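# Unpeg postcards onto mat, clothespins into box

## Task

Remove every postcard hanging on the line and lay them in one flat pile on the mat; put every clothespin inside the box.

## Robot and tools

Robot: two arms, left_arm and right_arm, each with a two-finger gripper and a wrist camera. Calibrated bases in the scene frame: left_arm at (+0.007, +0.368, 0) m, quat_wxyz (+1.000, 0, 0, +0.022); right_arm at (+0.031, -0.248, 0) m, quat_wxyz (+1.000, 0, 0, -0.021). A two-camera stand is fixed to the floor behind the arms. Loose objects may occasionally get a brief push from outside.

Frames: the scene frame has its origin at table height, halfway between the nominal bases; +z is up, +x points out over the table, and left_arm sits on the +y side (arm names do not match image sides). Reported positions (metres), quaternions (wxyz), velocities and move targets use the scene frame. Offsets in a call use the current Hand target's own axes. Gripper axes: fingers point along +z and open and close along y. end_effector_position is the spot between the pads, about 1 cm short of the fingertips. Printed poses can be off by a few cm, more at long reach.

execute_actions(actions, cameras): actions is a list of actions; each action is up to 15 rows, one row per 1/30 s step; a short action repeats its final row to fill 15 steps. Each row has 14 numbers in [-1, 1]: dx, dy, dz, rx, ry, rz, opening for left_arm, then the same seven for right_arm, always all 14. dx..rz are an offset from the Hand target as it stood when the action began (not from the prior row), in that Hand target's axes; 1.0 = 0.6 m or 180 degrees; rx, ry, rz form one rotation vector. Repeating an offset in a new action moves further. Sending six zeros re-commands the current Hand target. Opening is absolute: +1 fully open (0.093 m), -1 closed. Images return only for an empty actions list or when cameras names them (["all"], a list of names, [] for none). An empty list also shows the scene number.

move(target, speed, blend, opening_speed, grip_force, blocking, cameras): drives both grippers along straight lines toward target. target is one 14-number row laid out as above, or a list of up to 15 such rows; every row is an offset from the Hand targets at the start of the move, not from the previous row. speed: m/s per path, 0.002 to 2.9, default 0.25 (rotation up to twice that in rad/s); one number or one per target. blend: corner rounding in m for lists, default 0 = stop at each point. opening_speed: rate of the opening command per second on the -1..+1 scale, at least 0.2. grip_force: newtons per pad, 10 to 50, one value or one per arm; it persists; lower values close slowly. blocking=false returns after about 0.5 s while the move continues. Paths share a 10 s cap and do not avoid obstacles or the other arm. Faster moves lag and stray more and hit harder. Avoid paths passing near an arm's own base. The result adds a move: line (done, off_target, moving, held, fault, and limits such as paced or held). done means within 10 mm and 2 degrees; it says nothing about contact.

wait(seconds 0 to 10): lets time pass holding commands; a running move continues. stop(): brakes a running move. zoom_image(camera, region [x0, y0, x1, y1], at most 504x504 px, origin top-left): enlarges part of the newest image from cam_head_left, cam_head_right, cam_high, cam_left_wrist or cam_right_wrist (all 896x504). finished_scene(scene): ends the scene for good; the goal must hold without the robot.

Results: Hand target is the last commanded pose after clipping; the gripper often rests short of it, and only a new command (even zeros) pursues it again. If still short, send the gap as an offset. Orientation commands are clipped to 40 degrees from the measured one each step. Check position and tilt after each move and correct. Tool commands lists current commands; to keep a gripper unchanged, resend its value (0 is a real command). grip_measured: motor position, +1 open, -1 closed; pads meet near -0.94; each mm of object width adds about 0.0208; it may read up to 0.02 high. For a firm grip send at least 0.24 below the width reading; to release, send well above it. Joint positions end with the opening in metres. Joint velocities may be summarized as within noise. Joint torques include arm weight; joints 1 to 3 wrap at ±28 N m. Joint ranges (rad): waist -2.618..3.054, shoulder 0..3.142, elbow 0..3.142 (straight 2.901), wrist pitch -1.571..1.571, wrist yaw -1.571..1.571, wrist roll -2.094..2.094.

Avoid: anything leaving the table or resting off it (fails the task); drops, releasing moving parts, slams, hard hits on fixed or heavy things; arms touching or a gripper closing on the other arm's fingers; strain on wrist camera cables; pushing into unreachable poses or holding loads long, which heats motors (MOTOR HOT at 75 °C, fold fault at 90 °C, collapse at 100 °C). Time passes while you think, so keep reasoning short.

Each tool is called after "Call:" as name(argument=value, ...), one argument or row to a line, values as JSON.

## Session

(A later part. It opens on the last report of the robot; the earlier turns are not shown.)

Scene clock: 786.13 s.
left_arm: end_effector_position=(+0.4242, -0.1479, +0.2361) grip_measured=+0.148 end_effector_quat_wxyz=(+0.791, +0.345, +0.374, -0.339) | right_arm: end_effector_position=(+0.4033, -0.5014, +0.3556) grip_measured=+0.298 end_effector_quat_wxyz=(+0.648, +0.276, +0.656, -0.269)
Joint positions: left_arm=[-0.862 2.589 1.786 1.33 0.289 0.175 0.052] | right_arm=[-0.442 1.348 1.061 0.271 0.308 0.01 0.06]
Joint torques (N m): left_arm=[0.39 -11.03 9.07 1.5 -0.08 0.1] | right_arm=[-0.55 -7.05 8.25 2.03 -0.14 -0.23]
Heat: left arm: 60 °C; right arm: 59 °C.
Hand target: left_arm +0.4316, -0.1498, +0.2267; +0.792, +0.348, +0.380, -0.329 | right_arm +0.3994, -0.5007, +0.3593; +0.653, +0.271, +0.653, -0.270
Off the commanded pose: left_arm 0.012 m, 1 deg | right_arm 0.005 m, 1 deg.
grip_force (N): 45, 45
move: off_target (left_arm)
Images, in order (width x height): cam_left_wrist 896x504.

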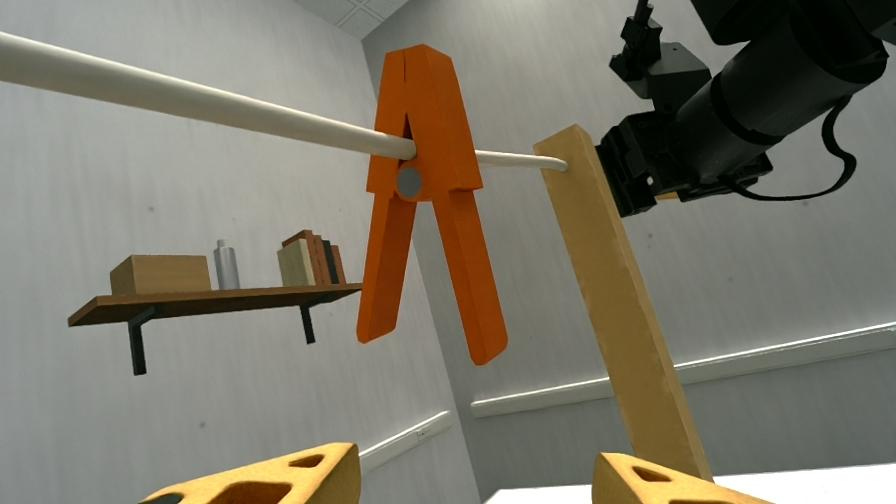

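Call:
move(
  target=[
    [0,0.0145,0,0,0,0,0.15,0,0,0,0,0,0,0.3],
    [-0.03,0.0145,0.036,0,0,0,0.15,0,0,0,0,0,0,0.3],
  ],
  speed=0.06,
  blend=[0.003,0],
  cameras=["cam_left_wrist","cam_high","cam_head_left"],
)

Scene clock: 799.23 s.
left_arm: end_effector_position=(+0.4371, -0.1542, +0.2507) grip_measured=+0.148 end_effector_quat_wxyz=(+0.788, +0.347, +0.383, -0.335) | right_arm: end_effector_position=(+0.4033, -0.5014, +0.3557) grip_measured=+0.298 end_effector_quat_wxyz=(+0.648, +0.276, +0.656, -0.269)
Joint positions: left_arm=[-0.854 2.589 1.872 1.225 0.289 0.177 0.052] | right_arm=[-0.442 1.348 1.061 0.272 0.308 0.01 0.06]
Joint torques (N m): left_arm=[-0.54 -12.92 9.47 1.56 -0.1 0.09] | right_arm=[-0.54 -7.02 8.25 2.04 -0.13 -0.24]
Heat: left arm: 59 °C; right arm: 59 °C.
Hand target: left_arm +0.4376, -0.1577, +0.2545; +0.792, +0.348, +0.380, -0.329 | right_arm +0.3994, -0.5007, +0.3594; +0.653, +0.271, +0.653, -0.270
Off the commanded pose: left_arm 0.005 m, 1 deg | right_arm 0.005 m, 1 deg.
grip_force (N): 45, 45
move: done
Images, in order (width x height): cam_head_left 896x504, cam_high 896x504, cam_left_wrist 896x504.

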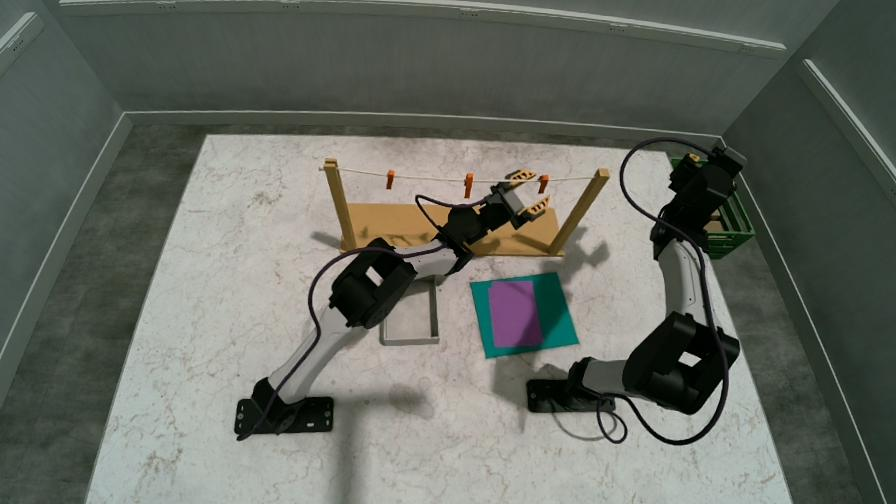

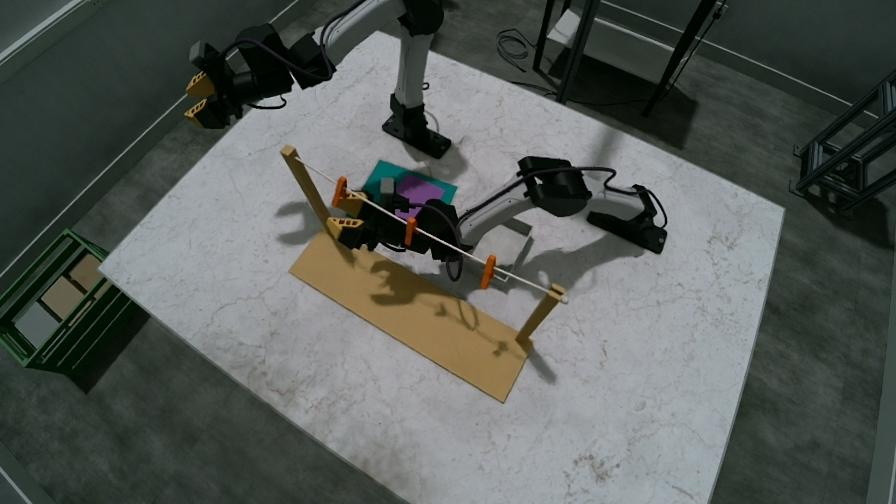

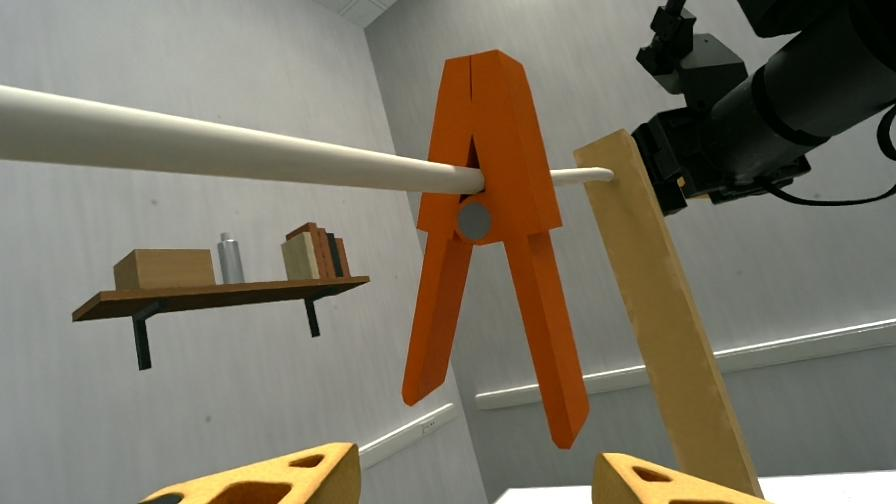

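Call:
move(
  target=[-0.039,-0.005,0.0228,0,0,0,0.15,0,0,0,0,0,0,0.3],
  speed=0.05,
  cameras=["cam_left_wrist","cam_high","cam_head_left"],
)

Scene clock: 805.03 s.
left_arm: end_effector_position=(+0.4303, -0.1673, +0.2399) grip_measured=+0.148 end_effector_quat_wxyz=(+0.773, +0.360, +0.399, -0.337) | right_arm: end_effector_position=(+0.4033, -0.5014, +0.3557) grip_measured=+0.298 end_effector_quat_wxyz=(+0.648, +0.276, +0.656, -0.269)
Joint positions: left_arm=[-0.876 2.589 1.872 1.172 0.282 0.186 0.052] | right_arm=[-0.442 1.348 1.061 0.272 0.308 0.01 0.06]
Joint torques (N m): left_arm=[-0.36 -17.72 8.83 1.61 -0.2 0.11] | right_arm=[-0.54 -7.05 8.24 2.02 -0.13 -0.25]
Heat: left arm: 61 °C; right arm: 59 °C.
Hand target: left_arm +0.4288, -0.1643, +0.2795; +0.792, +0.348, +0.380, -0.329 | right_arm +0.3994, -0.5007, +0.3594; +0.653, +0.271, +0.653, -0.270
Off the commanded pose: left_arm 0.040 m, 4 deg | right_arm 0.005 m, 1 deg.
grip_force (N): 45, 45
move: off_target (left_arm)
Images, in order (width x height): cam_head_left 896x504, cam_high 896x504, cam_left_wrist 896x504.

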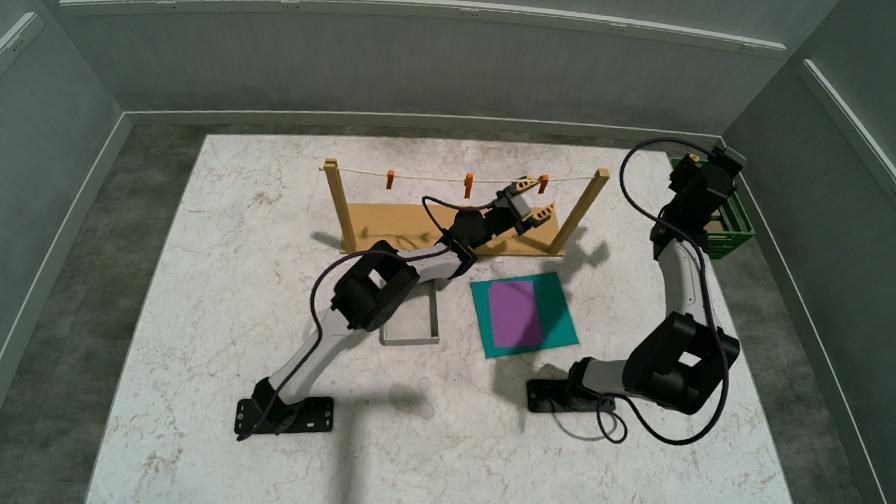

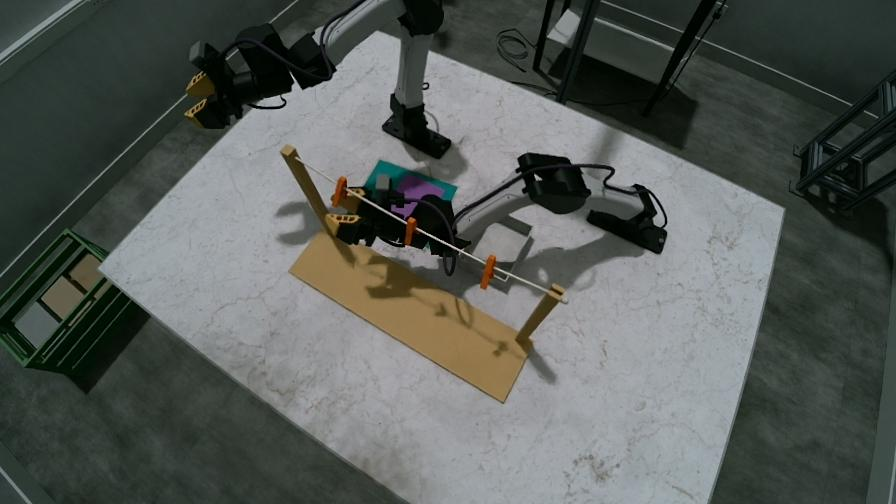

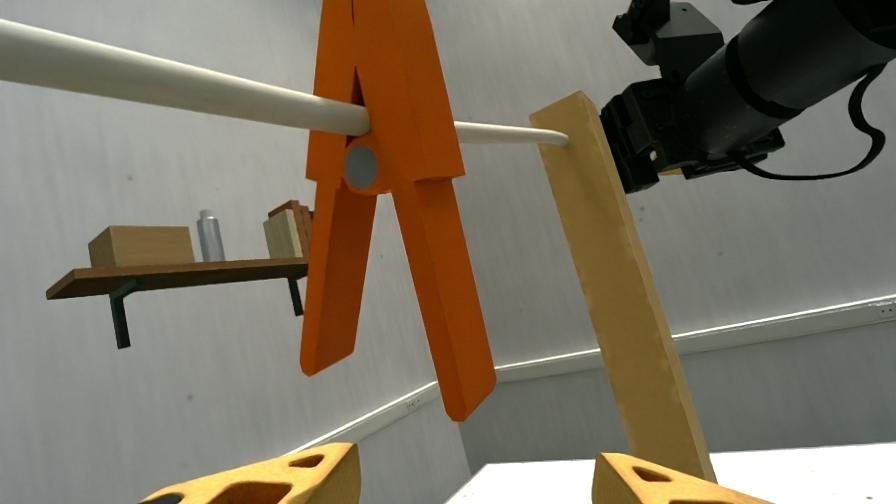

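Call:
move(
  target=[0,0,0,0,0,0,0.15,0,0,0,0,0,0,0.3],
  speed=0.05,
  cameras=["cam_left_wrist"],
)

Scene clock: 807.13 s.
left_arm: end_effector_position=(+0.4304, -0.1673, +0.2398) grip_measured=+0.148 end_effector_quat_wxyz=(+0.773, +0.360, +0.400, -0.337) | right_arm: end_effector_position=(+0.4033, -0.5014, +0.3557) grip_measured=+0.298 end_effector_quat_wxyz=(+0.648, +0.276, +0.656, -0.269)
Joint positions: left_arm=[-0.876 2.589 1.872 1.172 0.282 0.187 0.052] | right_arm=[-0.442 1.348 1.061 0.272 0.308 0.01 0.06]
Joint torques (N m): left_arm=[-0.34 -17.73 8.87 1.62 -0.19 0.11] | right_arm=[-0.51 -7.05 8.21 2.02 -0.12 -0.24]
Heat: left arm: 62 °C; right arm: 59 °C.
Hand target: left_arm +0.4288, -0.1642, +0.2795; +0.792, +0.348, +0.380, -0.329 | right_arm +0.3994, -0.5007, +0.3594; +0.653, +0.271, +0.653, -0.270
Off the commanded pose: left_arm 0.040 m, 4 deg | right_arm 0.005 m, 1 deg.
grip_force (N): 45, 45
move: off_target (left_arm)
Images, in order (width x height): cam_left_wrist 896x504.

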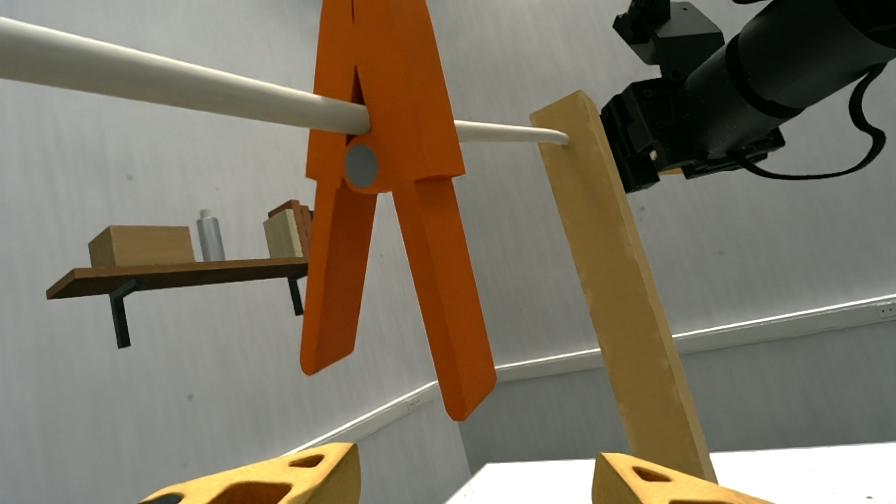

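Call:
move(
  target=[-0.015,0.003,0.008,0,0,0,0.15,0,0,0,0,0,0,0.3],
  speed=0.05,
)

Scene clock: 811.97 s.
left_arm: end_effector_position=(+0.4302, -0.1667, +0.2506) grip_measured=+0.148 end_effector_quat_wxyz=(+0.773, +0.359, +0.400, -0.336) | right_arm: end_effector_position=(+0.4033, -0.5014, +0.3557) grip_measured=+0.298 end_effector_quat_wxyz=(+0.648, +0.276, +0.656, -0.269)
Joint positions: left_arm=[-0.876 2.564 1.872 1.147 0.28 0.188 0.052] | right_arm=[-0.442 1.348 1.061 0.272 0.308 0.01 0.06]
Joint torques (N m): left_arm=[-0.57 -17.4 9.31 1.62 -0.19 0.1] | right_arm=[-0.57 -7.04 8.24 2.03 -0.14 -0.25]
Heat: left arm: 65 °C; right arm: 59 °C.
Hand target: left_arm +0.4275, -0.1648, +0.2897; +0.792, +0.348, +0.380, -0.329 | right_arm +0.3994, -0.5007, +0.3594; +0.653, +0.271, +0.653, -0.270
Off the commanded pose: left_arm 0.039 m, 4 deg | right_arm 0.005 m, 1 deg.
grip_force (N): 45, 45
move: off_target (left_arm)

Call:
move(
  target=[-0.034,0.014,0.009,0,0,0,0.15,0,0,0,0,0,0,0.3],
  speed=0.05,
  cameras=["cam_left_wrist","cam_head_left","cam_high"],
)

Scene clock: 815.50 s.
left_arm: end_effector_position=(+0.4277, -0.1639, +0.2786) grip_measured=+0.148 end_effector_quat_wxyz=(+0.776, +0.358, +0.396, -0.337) | right_arm: end_effector_position=(+0.4033, -0.5014, +0.3557) grip_measured=+0.298 end_effector_quat_wxyz=(+0.648, +0.276, +0.656, -0.269)
Joint positions: left_arm=[-0.876 2.507 1.872 1.1 0.28 0.188 0.052] | right_arm=[-0.442 1.348 1.061 0.272 0.308 0.01 0.06]
Joint torques (N m): left_arm=[-0.17 -16.76 9.01 1.62 -0.15 0.08] | right_arm=[-0.53 -7.01 8.25 2.03 -0.13 -0.24]
Heat: left arm: 70 °C; right arm: 59 °C.
Hand target: left_arm +0.4260, -0.1594, +0.3117; +0.792, +0.348, +0.380, -0.329 | right_arm +0.3994, -0.5007, +0.3594; +0.653, +0.271, +0.653, -0.270
Off the commanded pose: left_arm 0.033 m, 3 deg | right_arm 0.005 m, 1 deg.
grip_force (N): 45, 45
move: off_target (left_arm)
Images, in order (width x height): cam_head_left 896x504, cam_high 896x504, cam_left_wrist 896x504.

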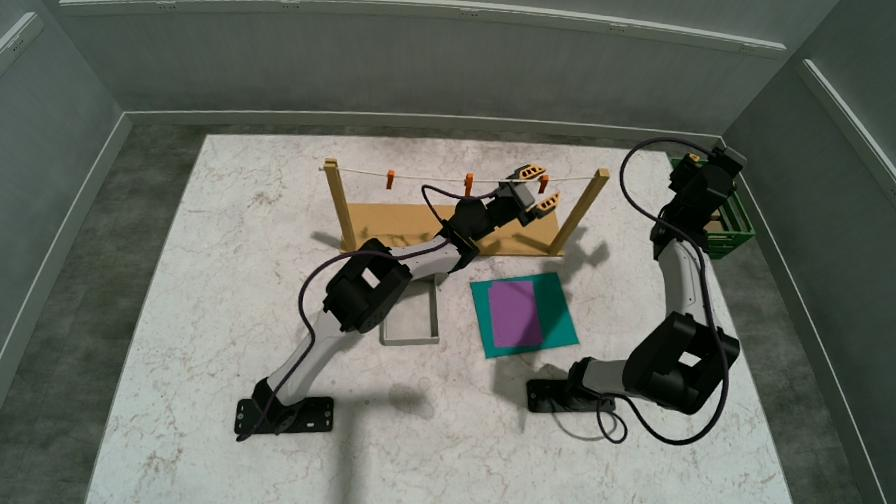

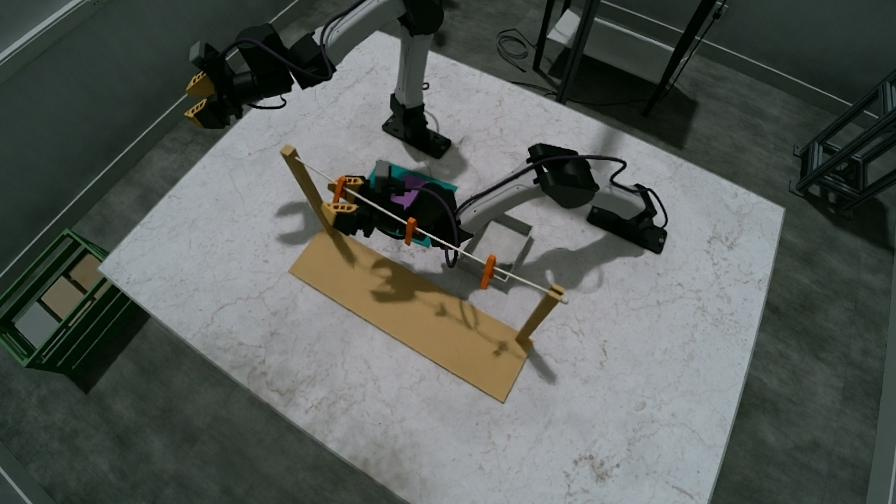

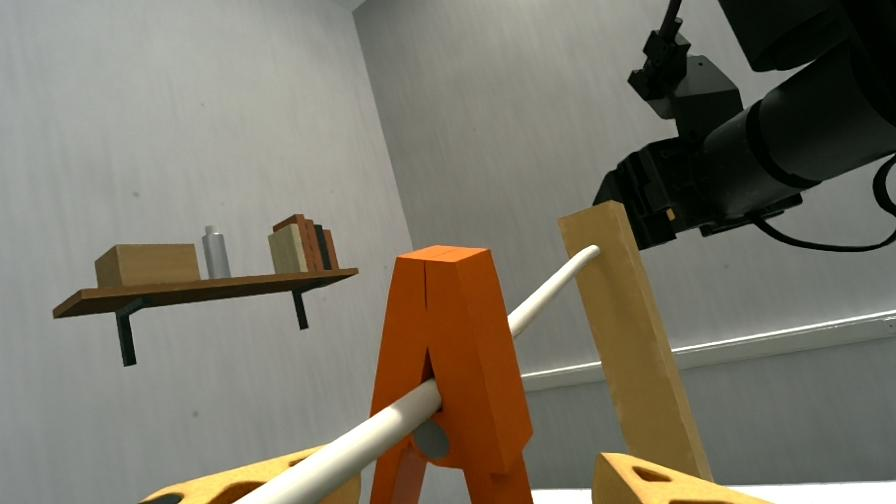

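Call:
move(
  target=[0.056,-0.008,-0.032,0,0,0,0.15,0,0,0,0,0,0,0.3],
  speed=0.06,
  cameras=["cam_left_wrist"],
)

Scene clock: 822.67 s.
left_arm: end_effector_position=(+0.4273, -0.1555, +0.2912) grip_measured=+0.148 end_effector_quat_wxyz=(+0.793, +0.345, +0.374, -0.335) | right_arm: end_effector_position=(+0.4033, -0.5014, +0.3557) grip_measured=+0.298 end_effector_quat_wxyz=(+0.648, +0.276, +0.656, -0.269)
Joint positions: left_arm=[-0.868 2.507 1.872 1.161 0.28 0.188 0.052] | right_arm=[-0.442 1.348 1.061 0.272 0.308 0.01 0.06]
Joint torques (N m): left_arm=[0.29 -10.78 6.87 1.89 -0.04 0.01] | right_arm=[-0.57 -7.04 8.25 2.03 -0.13 -0.24]
Heat: left arm: 73 °C; right arm: 58 °C.
Hand target: left_arm +0.4318, -0.1552, +0.2733; +0.792, +0.348, +0.380, -0.329 | right_arm +0.3994, -0.5007, +0.3594; +0.653, +0.271, +0.653, -0.270
Off the commanded pose: left_arm 0.018 m, 1 deg | right_arm 0.005 m, 1 deg.
grip_force (N): 45, 45
move: off_target (left_arm)
Images, in order (width x height): cam_left_wrist 896x504.

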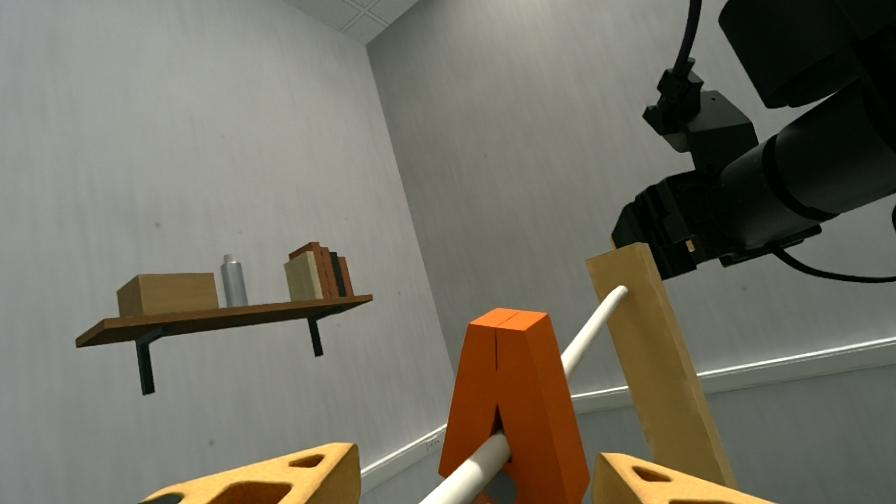

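Call:
move(
  target=[0.041,-0.0146,-0.024,0,0,0,0.15,0,0,0,0,0,0,0.3],
  speed=0.08,
  cameras=["cam_left_wrist"],
)

Scene clock: 827.27 s.
left_arm: end_effector_position=(+0.4286, -0.1569, +0.2543) grip_measured=+0.148 end_effector_quat_wxyz=(+0.790, +0.347, +0.378, -0.335) | right_arm: end_effector_position=(+0.4033, -0.5014, +0.3557) grip_measured=+0.298 end_effector_quat_wxyz=(+0.648, +0.276, +0.656, -0.269)
Joint positions: left_arm=[-0.868 2.574 1.851 1.237 0.28 0.188 0.052] | right_arm=[-0.442 1.348 1.061 0.272 0.308 0.01 0.06]
Joint torques (N m): left_arm=[0.34 -11.63 6.94 1.88 -0.03 0.01] | right_arm=[-0.51 -7.04 8.24 2.03 -0.14 -0.25]
Heat: left arm: 72 °C; right arm: 58 °C.
Hand target: left_arm +0.4317, -0.1547, +0.2435; +0.792, +0.348, +0.380, -0.329 | right_arm +0.3994, -0.5007, +0.3594; +0.653, +0.271, +0.653, -0.270
Off the commanded pose: left_arm 0.011 m, 1 deg | right_arm 0.005 m, 1 deg.
grip_force (N): 45, 45
move: off_target (left_arm)
Images, in order (width x height): cam_left_wrist 896x504.

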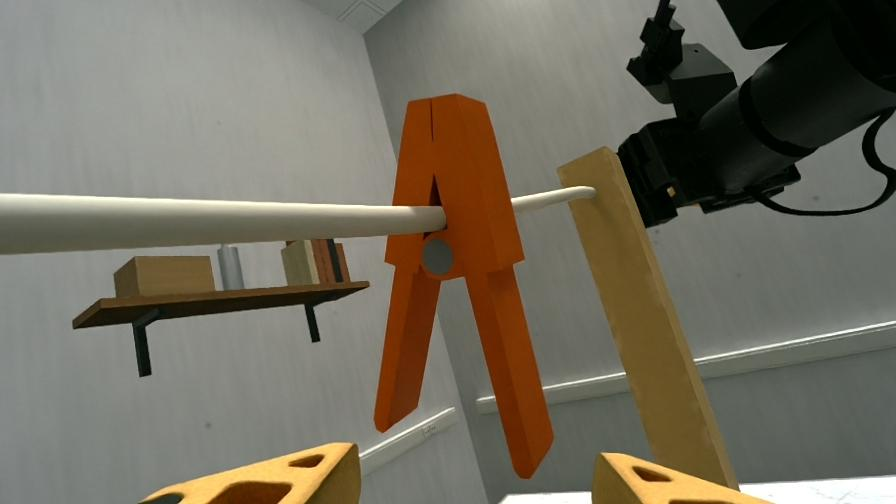

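Call:
move(
  target=[-0.0345,0.015,0.02,0,-0.028,0,0.15,0,0,0,0,0,0,0.3],
  speed=0.08,
  cameras=["cam_left_wrist"],
)

Scene clock: 832.77 s.
left_arm: end_effector_position=(+0.4309, -0.1545, +0.2736) grip_measured=+0.148 end_effector_quat_wxyz=(+0.806, +0.334, +0.351, -0.340) | right_arm: end_effector_position=(+0.4033, -0.5014, +0.3557) grip_measured=+0.298 end_effector_quat_wxyz=(+0.648, +0.276, +0.656, -0.269)
Joint positions: left_arm=[-0.861 2.598 1.922 1.262 0.289 0.174 0.052] | right_arm=[-0.442 1.348 1.061 0.272 0.308 0.01 0.06]
Joint torques (N m): left_arm=[0.35 -11.15 9.33 1.76 0.03 -0.15] | right_arm=[-0.55 -7.02 8.24 2.02 -0.13 -0.24]
Heat: left arm: 71 °C; right arm: 58 °C.
Hand target: left_arm +0.4330, -0.1541, +0.2690; +0.808, +0.333, +0.345, -0.343 | right_arm +0.3994, -0.5007, +0.3594; +0.653, +0.271, +0.653, -0.270
Off the commanded pose: left_arm 0.005 m, 1 deg | right_arm 0.005 m, 1 deg.
grip_force (N): 45, 45
move: done
Images, in order (width x height): cam_left_wrist 896x504.

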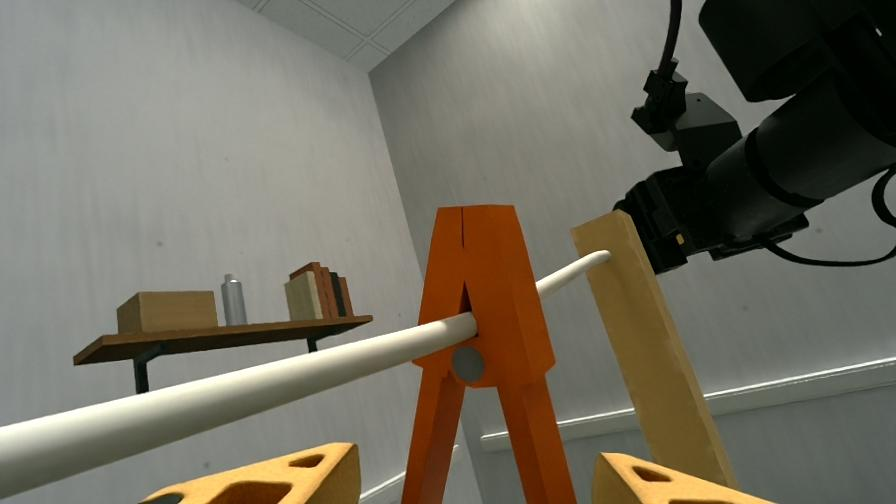

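Call:
move(
  target=[0,0,0,0,0,0,-0.3,0,0,0,0,0,0,0.3],
  opening_speed=0.4,
  cameras=["cam_left_wrist"],
)

Scene clock: 836.57 s.
left_arm: end_effector_position=(+0.4308, -0.1545, +0.2736) grip_measured=-0.295 end_effector_quat_wxyz=(+0.805, +0.334, +0.351, -0.341) | right_arm: end_effector_position=(+0.4033, -0.5014, +0.3557) grip_measured=+0.298 end_effector_quat_wxyz=(+0.648, +0.276, +0.656, -0.269)
Joint positions: left_arm=[-0.861 2.598 1.922 1.262 0.29 0.173 0.031] | right_arm=[-0.442 1.348 1.061 0.272 0.308 0.01 0.06]
Joint torques (N m): left_arm=[0.34 -11.14 9.35 1.77 0.08 -0.14] | right_arm=[-0.51 -7.05 8.23 2.03 -0.13 -0.24]
Heat: left arm: 71 °C; right arm: 58 °C.
Hand target: left_arm +0.4330, -0.1542, +0.2690; +0.808, +0.333, +0.345, -0.344 | right_arm +0.3994, -0.5007, +0.3594; +0.653, +0.271, +0.653, -0.270
Off the commanded pose: left_arm 0.005 m, 1 deg | right_arm 0.005 m, 1 deg.
grip_force (N): 45, 45
move: done
Images, in order (width x height): cam_left_wrist 896x504.

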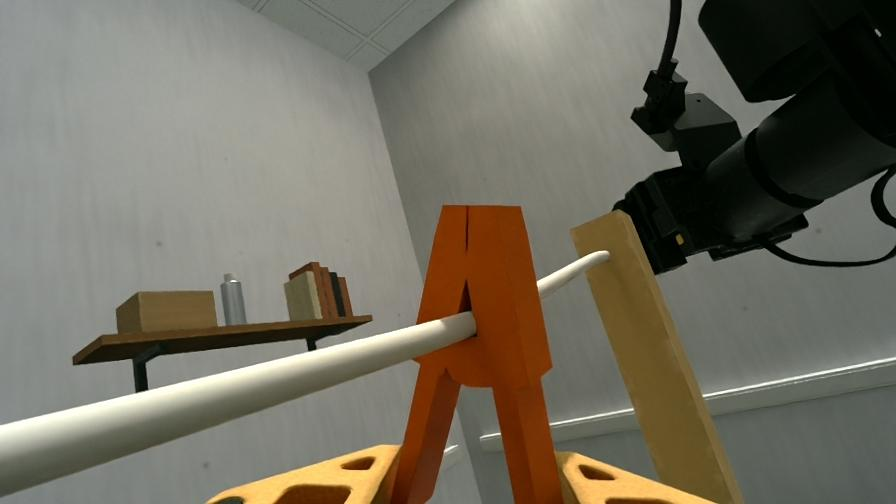

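Call:
move(
  target=[0,0,0,0,0,0,-0.6,0,0,0,0,0,0,0.3],
  opening_speed=0.4,
  cameras=["cam_left_wrist"],
)

Scene clock: 839.83 s.
left_arm: end_effector_position=(+0.4308, -0.1545, +0.2736) grip_measured=-0.592 end_effector_quat_wxyz=(+0.805, +0.334, +0.351, -0.341) | right_arm: end_effector_position=(+0.4033, -0.5014, +0.3557) grip_measured=+0.298 end_effector_quat_wxyz=(+0.648, +0.276, +0.656, -0.269)
Joint positions: left_arm=[-0.861 2.598 1.922 1.262 0.29 0.173 0.017] | right_arm=[-0.442 1.348 1.061 0.272 0.308 0.01 0.06]
Joint torques (N m): left_arm=[0.34 -11.15 9.36 1.76 0.07 -0.14] | right_arm=[-0.53 -7.06 8.24 2.03 -0.12 -0.24]
Heat: left arm: 72 °C; right arm: 58 °C.
Hand target: left_arm +0.4330, -0.1542, +0.2690; +0.808, +0.333, +0.345, -0.344 | right_arm +0.3994, -0.5007, +0.3594; +0.653, +0.271, +0.653, -0.270
Off the commanded pose: left_arm 0.005 m, 1 deg | right_arm 0.005 m, 1 deg.
grip_force (N): 45, 45
move: done
Images, in order (width x height): cam_left_wrist 896x504.

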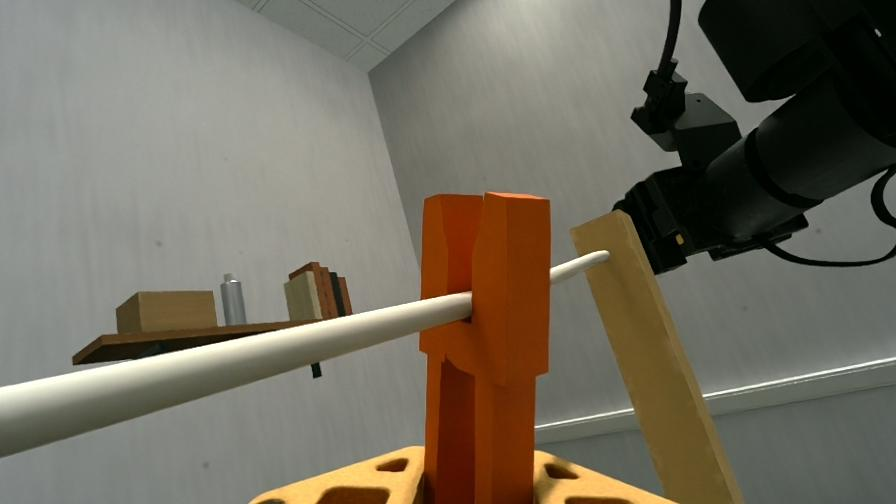

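Call:
move(
  target=[0,0,0,0,0,0,-0.75,0,0,0,0,0,0,0.3],
  opening_speed=0.4,
  cameras=["cam_left_wrist"],
)

Scene clock: 842.07 s.
left_arm: end_effector_position=(+0.4307, -0.1546, +0.2736) grip_measured=-0.725 end_effector_quat_wxyz=(+0.805, +0.335, +0.351, -0.341) | right_arm: end_effector_position=(+0.4033, -0.5014, +0.3557) grip_measured=+0.298 end_effector_quat_wxyz=(+0.648, +0.276, +0.656, -0.269)
Joint positions: left_arm=[-0.861 2.598 1.922 1.262 0.29 0.173 0.01] | right_arm=[-0.442 1.348 1.061 0.272 0.308 0.01 0.06]
Joint torques (N m): left_arm=[0.35 -11.14 9.37 1.75 0.08 -0.15] | right_arm=[-0.51 -7.06 8.23 2.03 -0.13 -0.24]
Heat: left arm: 72 °C; right arm: 58 °C.
Hand target: left_arm +0.4330, -0.1542, +0.2690; +0.808, +0.333, +0.345, -0.344 | right_arm +0.3994, -0.5007, +0.3594; +0.653, +0.271, +0.653, -0.270
Off the commanded pose: left_arm 0.005 m, 1 deg | right_arm 0.005 m, 1 deg.
grip_force (N): 45, 45
move: done
Images, in order (width x height): cam_left_wrist 896x504.

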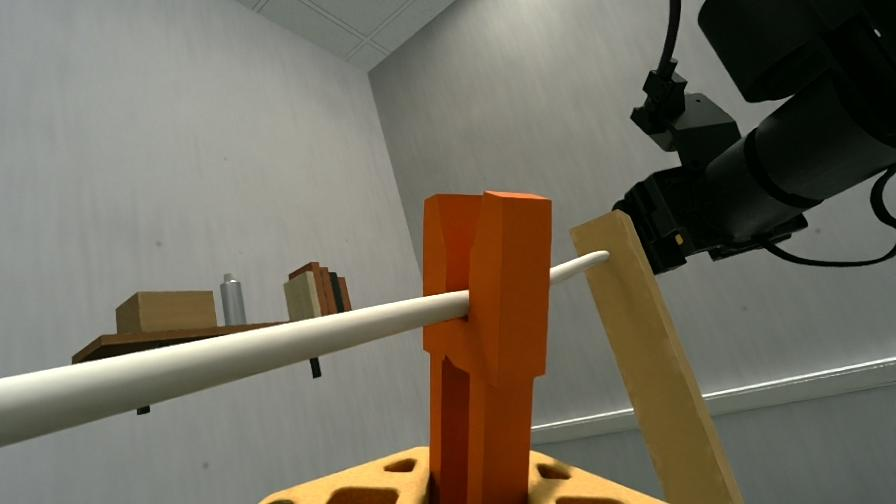

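Call:
move(
  target=[0.0709,0,-0.0244,0,0,0,-0.75,0,0,0,0,0,0,0.3],
  speed=0.05,
  cameras=["cam_left_wrist","cam_head_left"],
)

Scene clock: 846.83 s.
left_arm: end_effector_position=(+0.4495, -0.1585, +0.2292) grip_measured=-0.736 end_effector_quat_wxyz=(+0.804, +0.336, +0.354, -0.341) | right_arm: end_effector_position=(+0.4033, -0.5014, +0.3557) grip_measured=+0.298 end_effector_quat_wxyz=(+0.648, +0.276, +0.656, -0.269)
Joint positions: left_arm=[-0.841 2.753 2.047 1.288 0.306 0.162 0.01] | right_arm=[-0.442 1.348 1.061 0.272 0.308 0.01 0.06]
Joint torques (N m): left_arm=[0.38 -12 9.36 1.78 0.06 -0.16] | right_arm=[-0.49 -7.05 8.23 2.03 -0.13 -0.24]
Heat: left arm: 72 °C; right arm: 58 °C.
Hand target: left_arm +0.4505, -0.1567, +0.2279; +0.808, +0.333, +0.345, -0.344 | right_arm +0.3994, -0.5007, +0.3593; +0.653, +0.271, +0.653, -0.270
Off the commanded pose: left_arm 0.003 m, 1 deg | right_arm 0.005 m, 1 deg.
grip_force (N): 45, 45
move: done
Images, in order (width x height): cam_head_left 896x504, cam_left_wrist 896x504.

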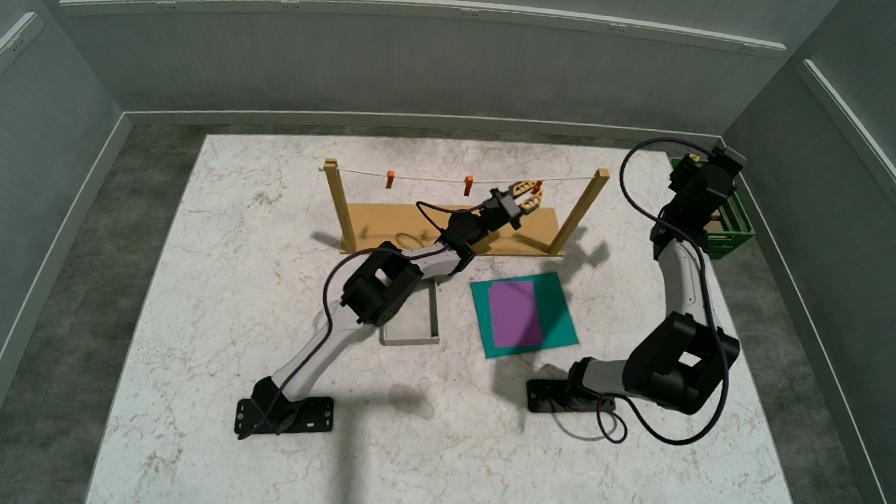

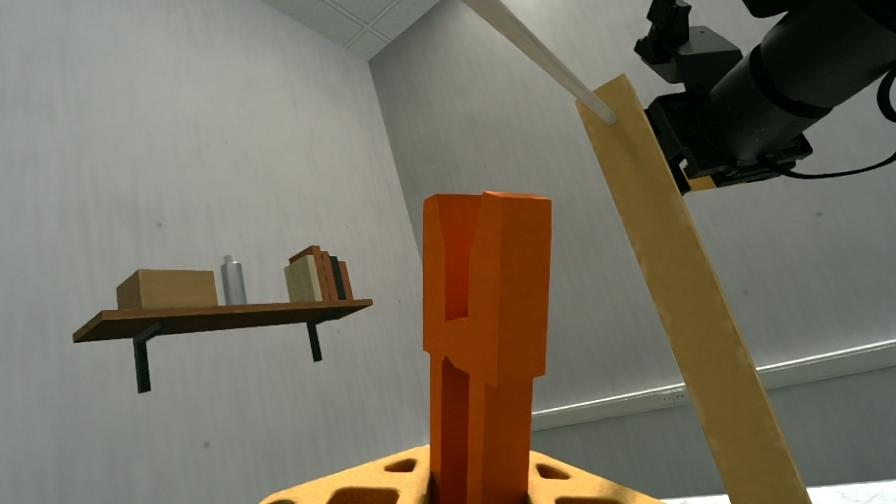

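Call:
move(
  target=[
    [-0.1323,-0.1082,-0.1418,0,0,0,-0.75,0,0,0,0,0,0,0.3],
    [-0.252,-0.0055,-0.4503,-0.0523,0.4457,-0.1106,-0.75,0,0,0,0,0,0,0.3],
  ],
  speed=0.2,
  blend=[0.03,0],
  cameras=["cam_left_wrist","cam_head_left","cam_high"],
)

Scene clock: 865.27 s.
left_arm: end_effector_position=(+0.2746, +0.0993, +0.1880) grip_measured=-0.737 end_effector_quat_wxyz=(+0.342, +0.364, +0.854, -0.147) | right_arm: end_effector_position=(+0.4033, -0.5014, +0.3557) grip_measured=+0.298 end_effector_quat_wxyz=(+0.648, +0.276, +0.656, -0.269)
Joint positions: left_arm=[-0.821 1.34 1.071 -0.54 0.023 0.02 0.01] | right_arm=[-0.442 1.348 1.061 0.272 0.308 0.01 0.06]
Joint torques (N m): left_arm=[0.32 -5.07 10.35 1.69 -0.05 -0.17] | right_arm=[-0.53 -7.06 8.2 2.02 -0.14 -0.24]
Heat: left arm: 69 °C; right arm: 58 °C.
Hand target: left_arm +0.2798, +0.1001, +0.1995; +0.354, +0.354, +0.854, -0.146 | right_arm +0.3994, -0.5007, +0.3593; +0.653, +0.271, +0.653, -0.270
Off the commanded pose: left_arm 0.013 m, 2 deg | right_arm 0.005 m, 1 deg.
grip_force (N): 45, 45
move: off_target (left_arm)
Images, in order (width x height): cam_head_left 896x504, cam_high 896x504, cam_left_wrist 896x504.

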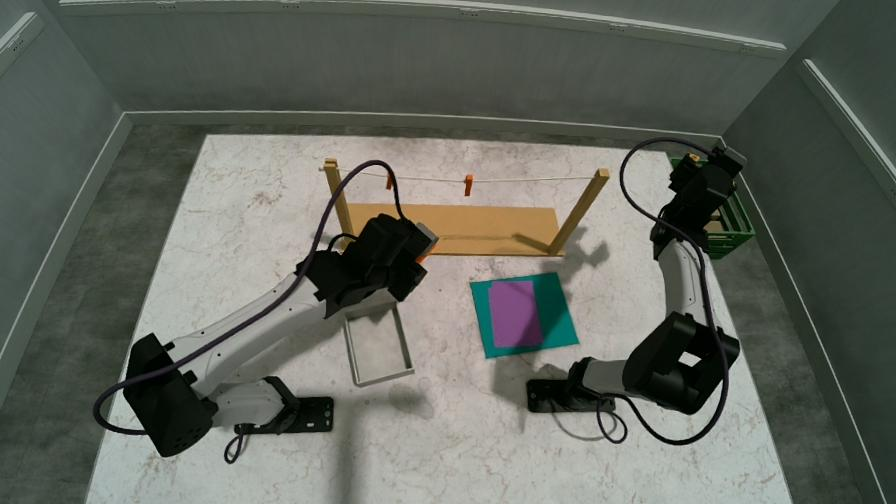

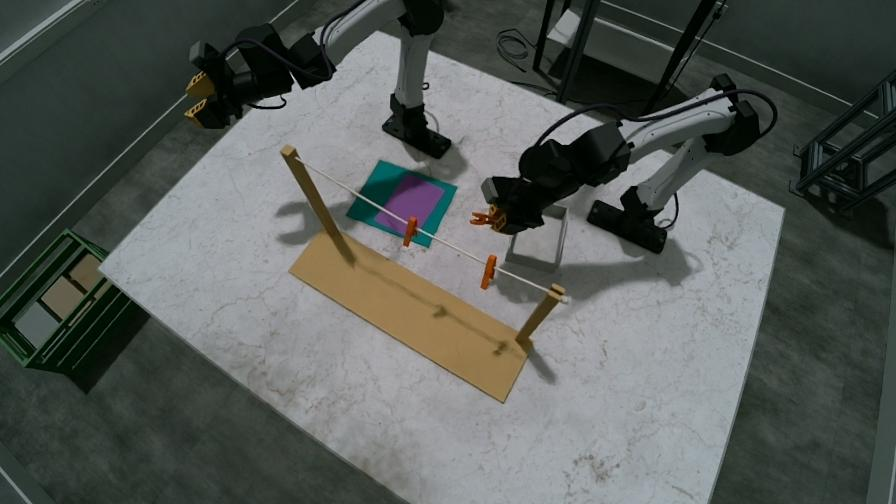

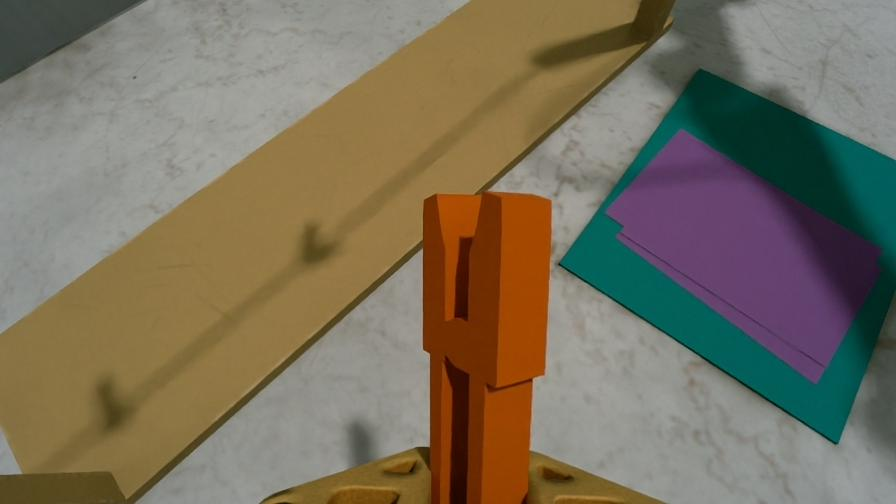

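Call:
zoom_image(
  camera="cam_head_left",
  region=[300, 220, 500, 420],
)

Call:
zoom_image(
  camera="cam_high",
  region=[440, 150, 640, 300],
)

Scaled by 2.520 from the camera's 896x504 image, which has a finer 1280x720 frame.

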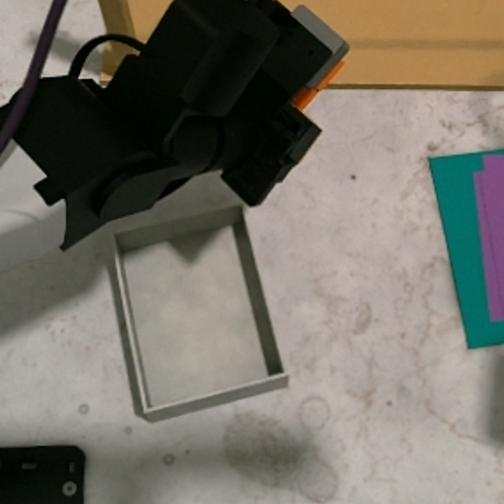

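Scaled by 2.520 from the camera's 896x504 image, which has a finer 1280x720 frame.

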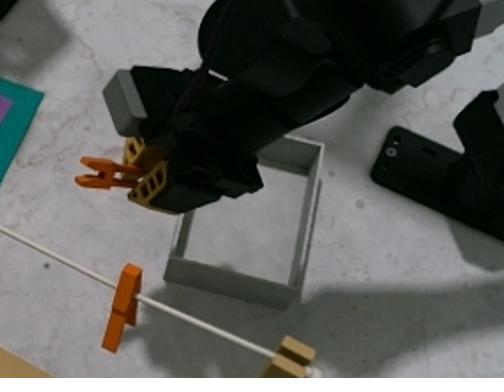

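Call:
move(
  target=[0.0855,-0.0767,-0.156,0,0.194,0,-0.75,0,0,0,0,0,0,0.3],
  speed=0.2,
  cameras=["cam_left_wrist","cam_head_left","cam_high"],
)

Scene clock: 890.07 s.
left_arm: end_effector_position=(+0.1742, +0.1410, +0.2270) grip_measured=-0.737 end_effector_quat_wxyz=(+0.083, +0.385, +0.918, -0.036) | right_arm: end_effector_position=(+0.4033, -0.5014, +0.3557) grip_measured=+0.298 end_effector_quat_wxyz=(+0.648, +0.276, +0.656, -0.269)
Joint positions: left_arm=[-0.994 1.504 1.622 -1.511 -0.025 -0.154 0.01] | right_arm=[-0.442 1.348 1.061 0.272 0.308 0.01 0.06]
Joint torques (N m): left_arm=[-0.43 -3.85 8.72 0.65 0.02 -0.16] | right_arm=[-0.57 -7.05 8.25 2.03 -0.13 -0.24]
Heat: left arm: 58 °C; right arm: 59 °C.
Hand target: left_arm +0.1747, +0.1399, +0.2294; +0.081, +0.381, +0.920, -0.033 | right_arm +0.3994, -0.5007, +0.3593; +0.653, +0.271, +0.653, -0.270
Off the commanded pose: left_arm 0.003 m, 1 deg | right_arm 0.005 m, 1 deg.
grip_force (N): 45, 45
move: done
Images, in order (width x height): cam_head_left 896x504, cam_high 896x504, cam_left_wrist 896x504.

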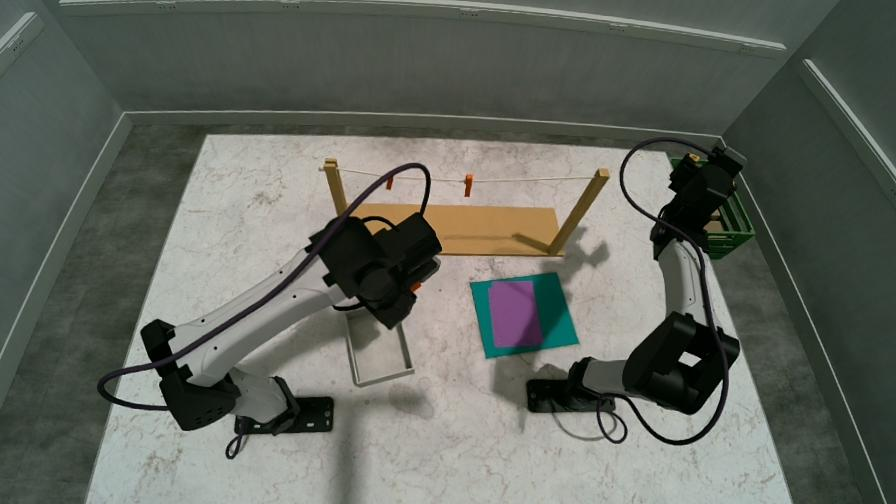

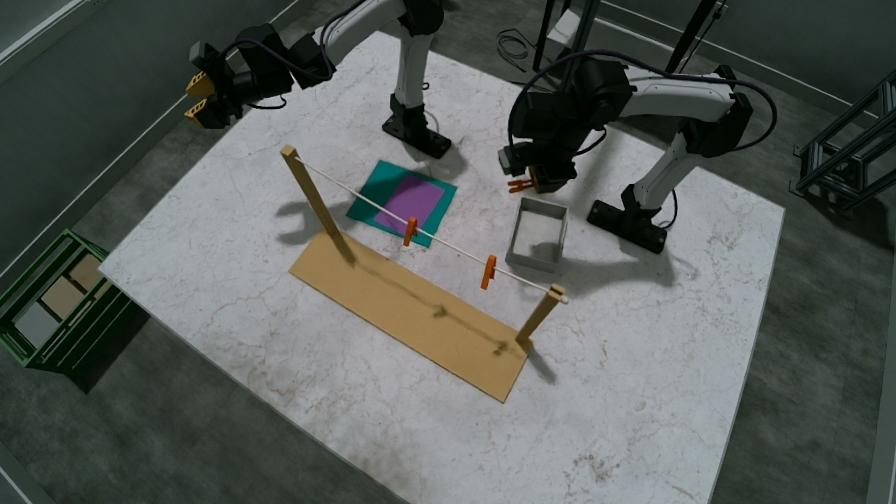

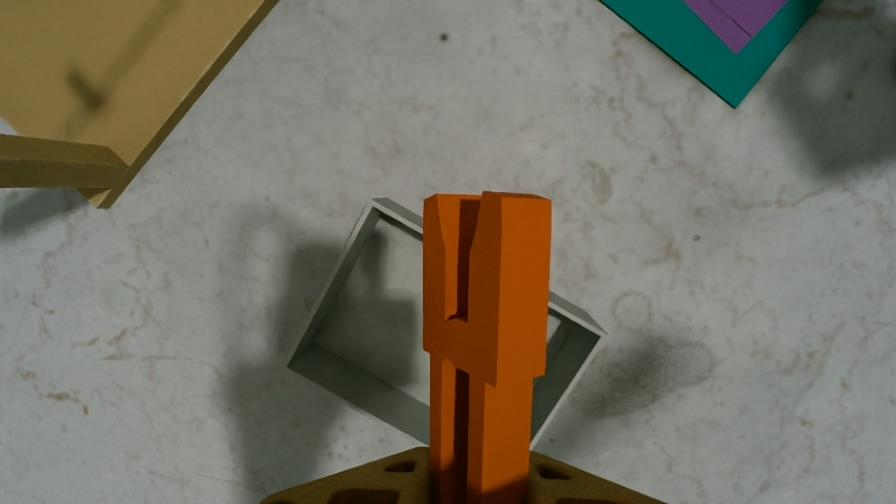

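Call:
move(
  target=[
    [0.1097,0.0182,0.1828,0,0,0,-0.75,0,0,0,0,0,0,0.3],
    [0.1328,0.0182,0.3141,0,0,0,-0.75,0,0,0,0,0,0,0.3],
  ],
  speed=[0.15,0.08],
  cameras=["cam_left_wrist","cam_head_left","cam_high"],
)

Scene clock: 901.10 s.
left_arm: end_effector_position=(+0.1467, +0.1818, +0.0327) grip_measured=-0.737 end_effector_quat_wxyz=(+0.076, +0.383, +0.920, -0.032) | right_arm: end_effector_position=(+0.4033, -0.5014, +0.3557) grip_measured=+0.298 end_effector_quat_wxyz=(+0.648, +0.276, +0.656, -0.269)
Joint positions: left_arm=[-0.988 1.345 0.702 -0.764 -0.025 -0.155 0.01] | right_arm=[-0.442 1.348 1.061 0.272 0.308 0.01 0.06]
Joint torques (N m): left_arm=[0.44 -2.63 6.31 0.99 0.05 -0.03] | right_arm=[-0.54 -7.04 8.24 2.03 -0.13 -0.24]
Heat: left arm: 55 °C; right arm: 59 °C.
Hand target: left_arm +0.1504, +0.1798, +0.0300; +0.081, +0.381, +0.920, -0.033 | right_arm +0.3994, -0.5007, +0.3593; +0.653, +0.271, +0.653, -0.270
Off the commanded pose: left_arm 0.005 m, 1 deg | right_arm 0.005 m, 1 deg.
grip_force (N): 45, 45
move: done
Images, in order (width x height): cam_head_left 896x504, cam_high 896x504, cam_left_wrist 896x504.

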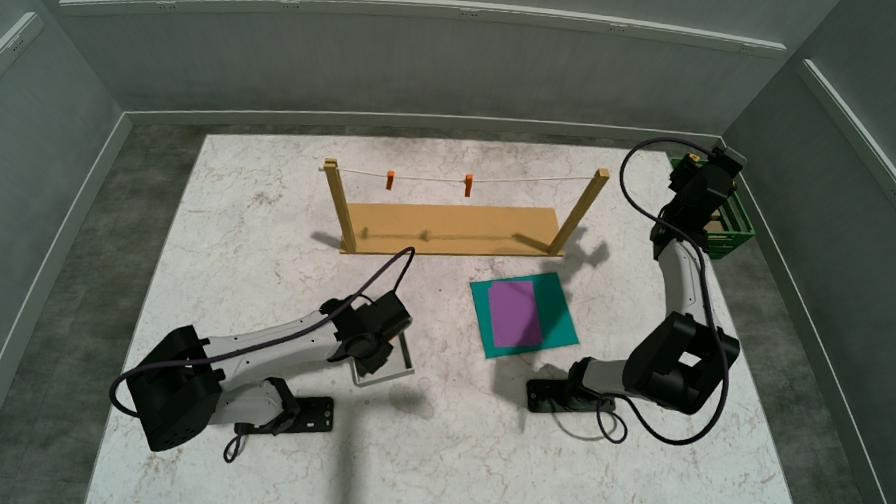

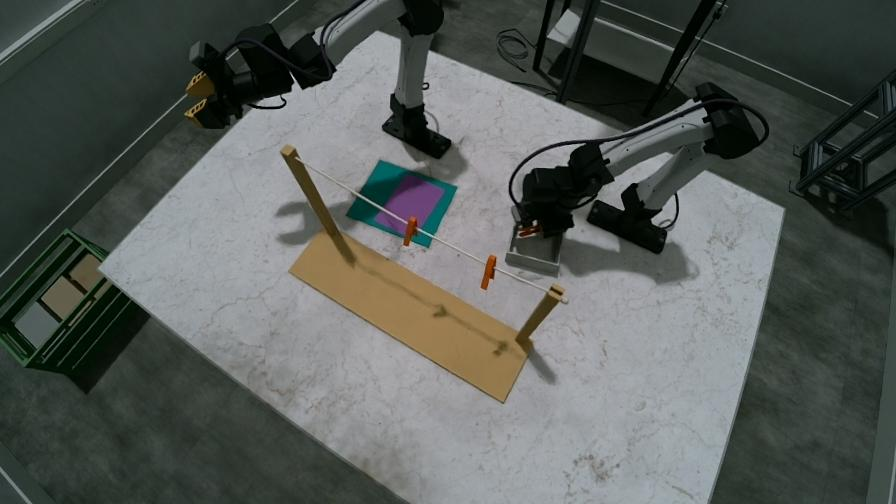

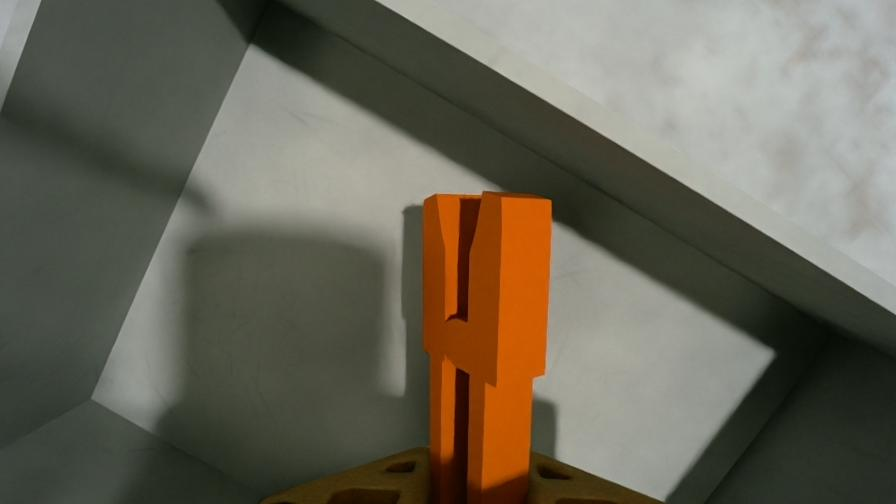

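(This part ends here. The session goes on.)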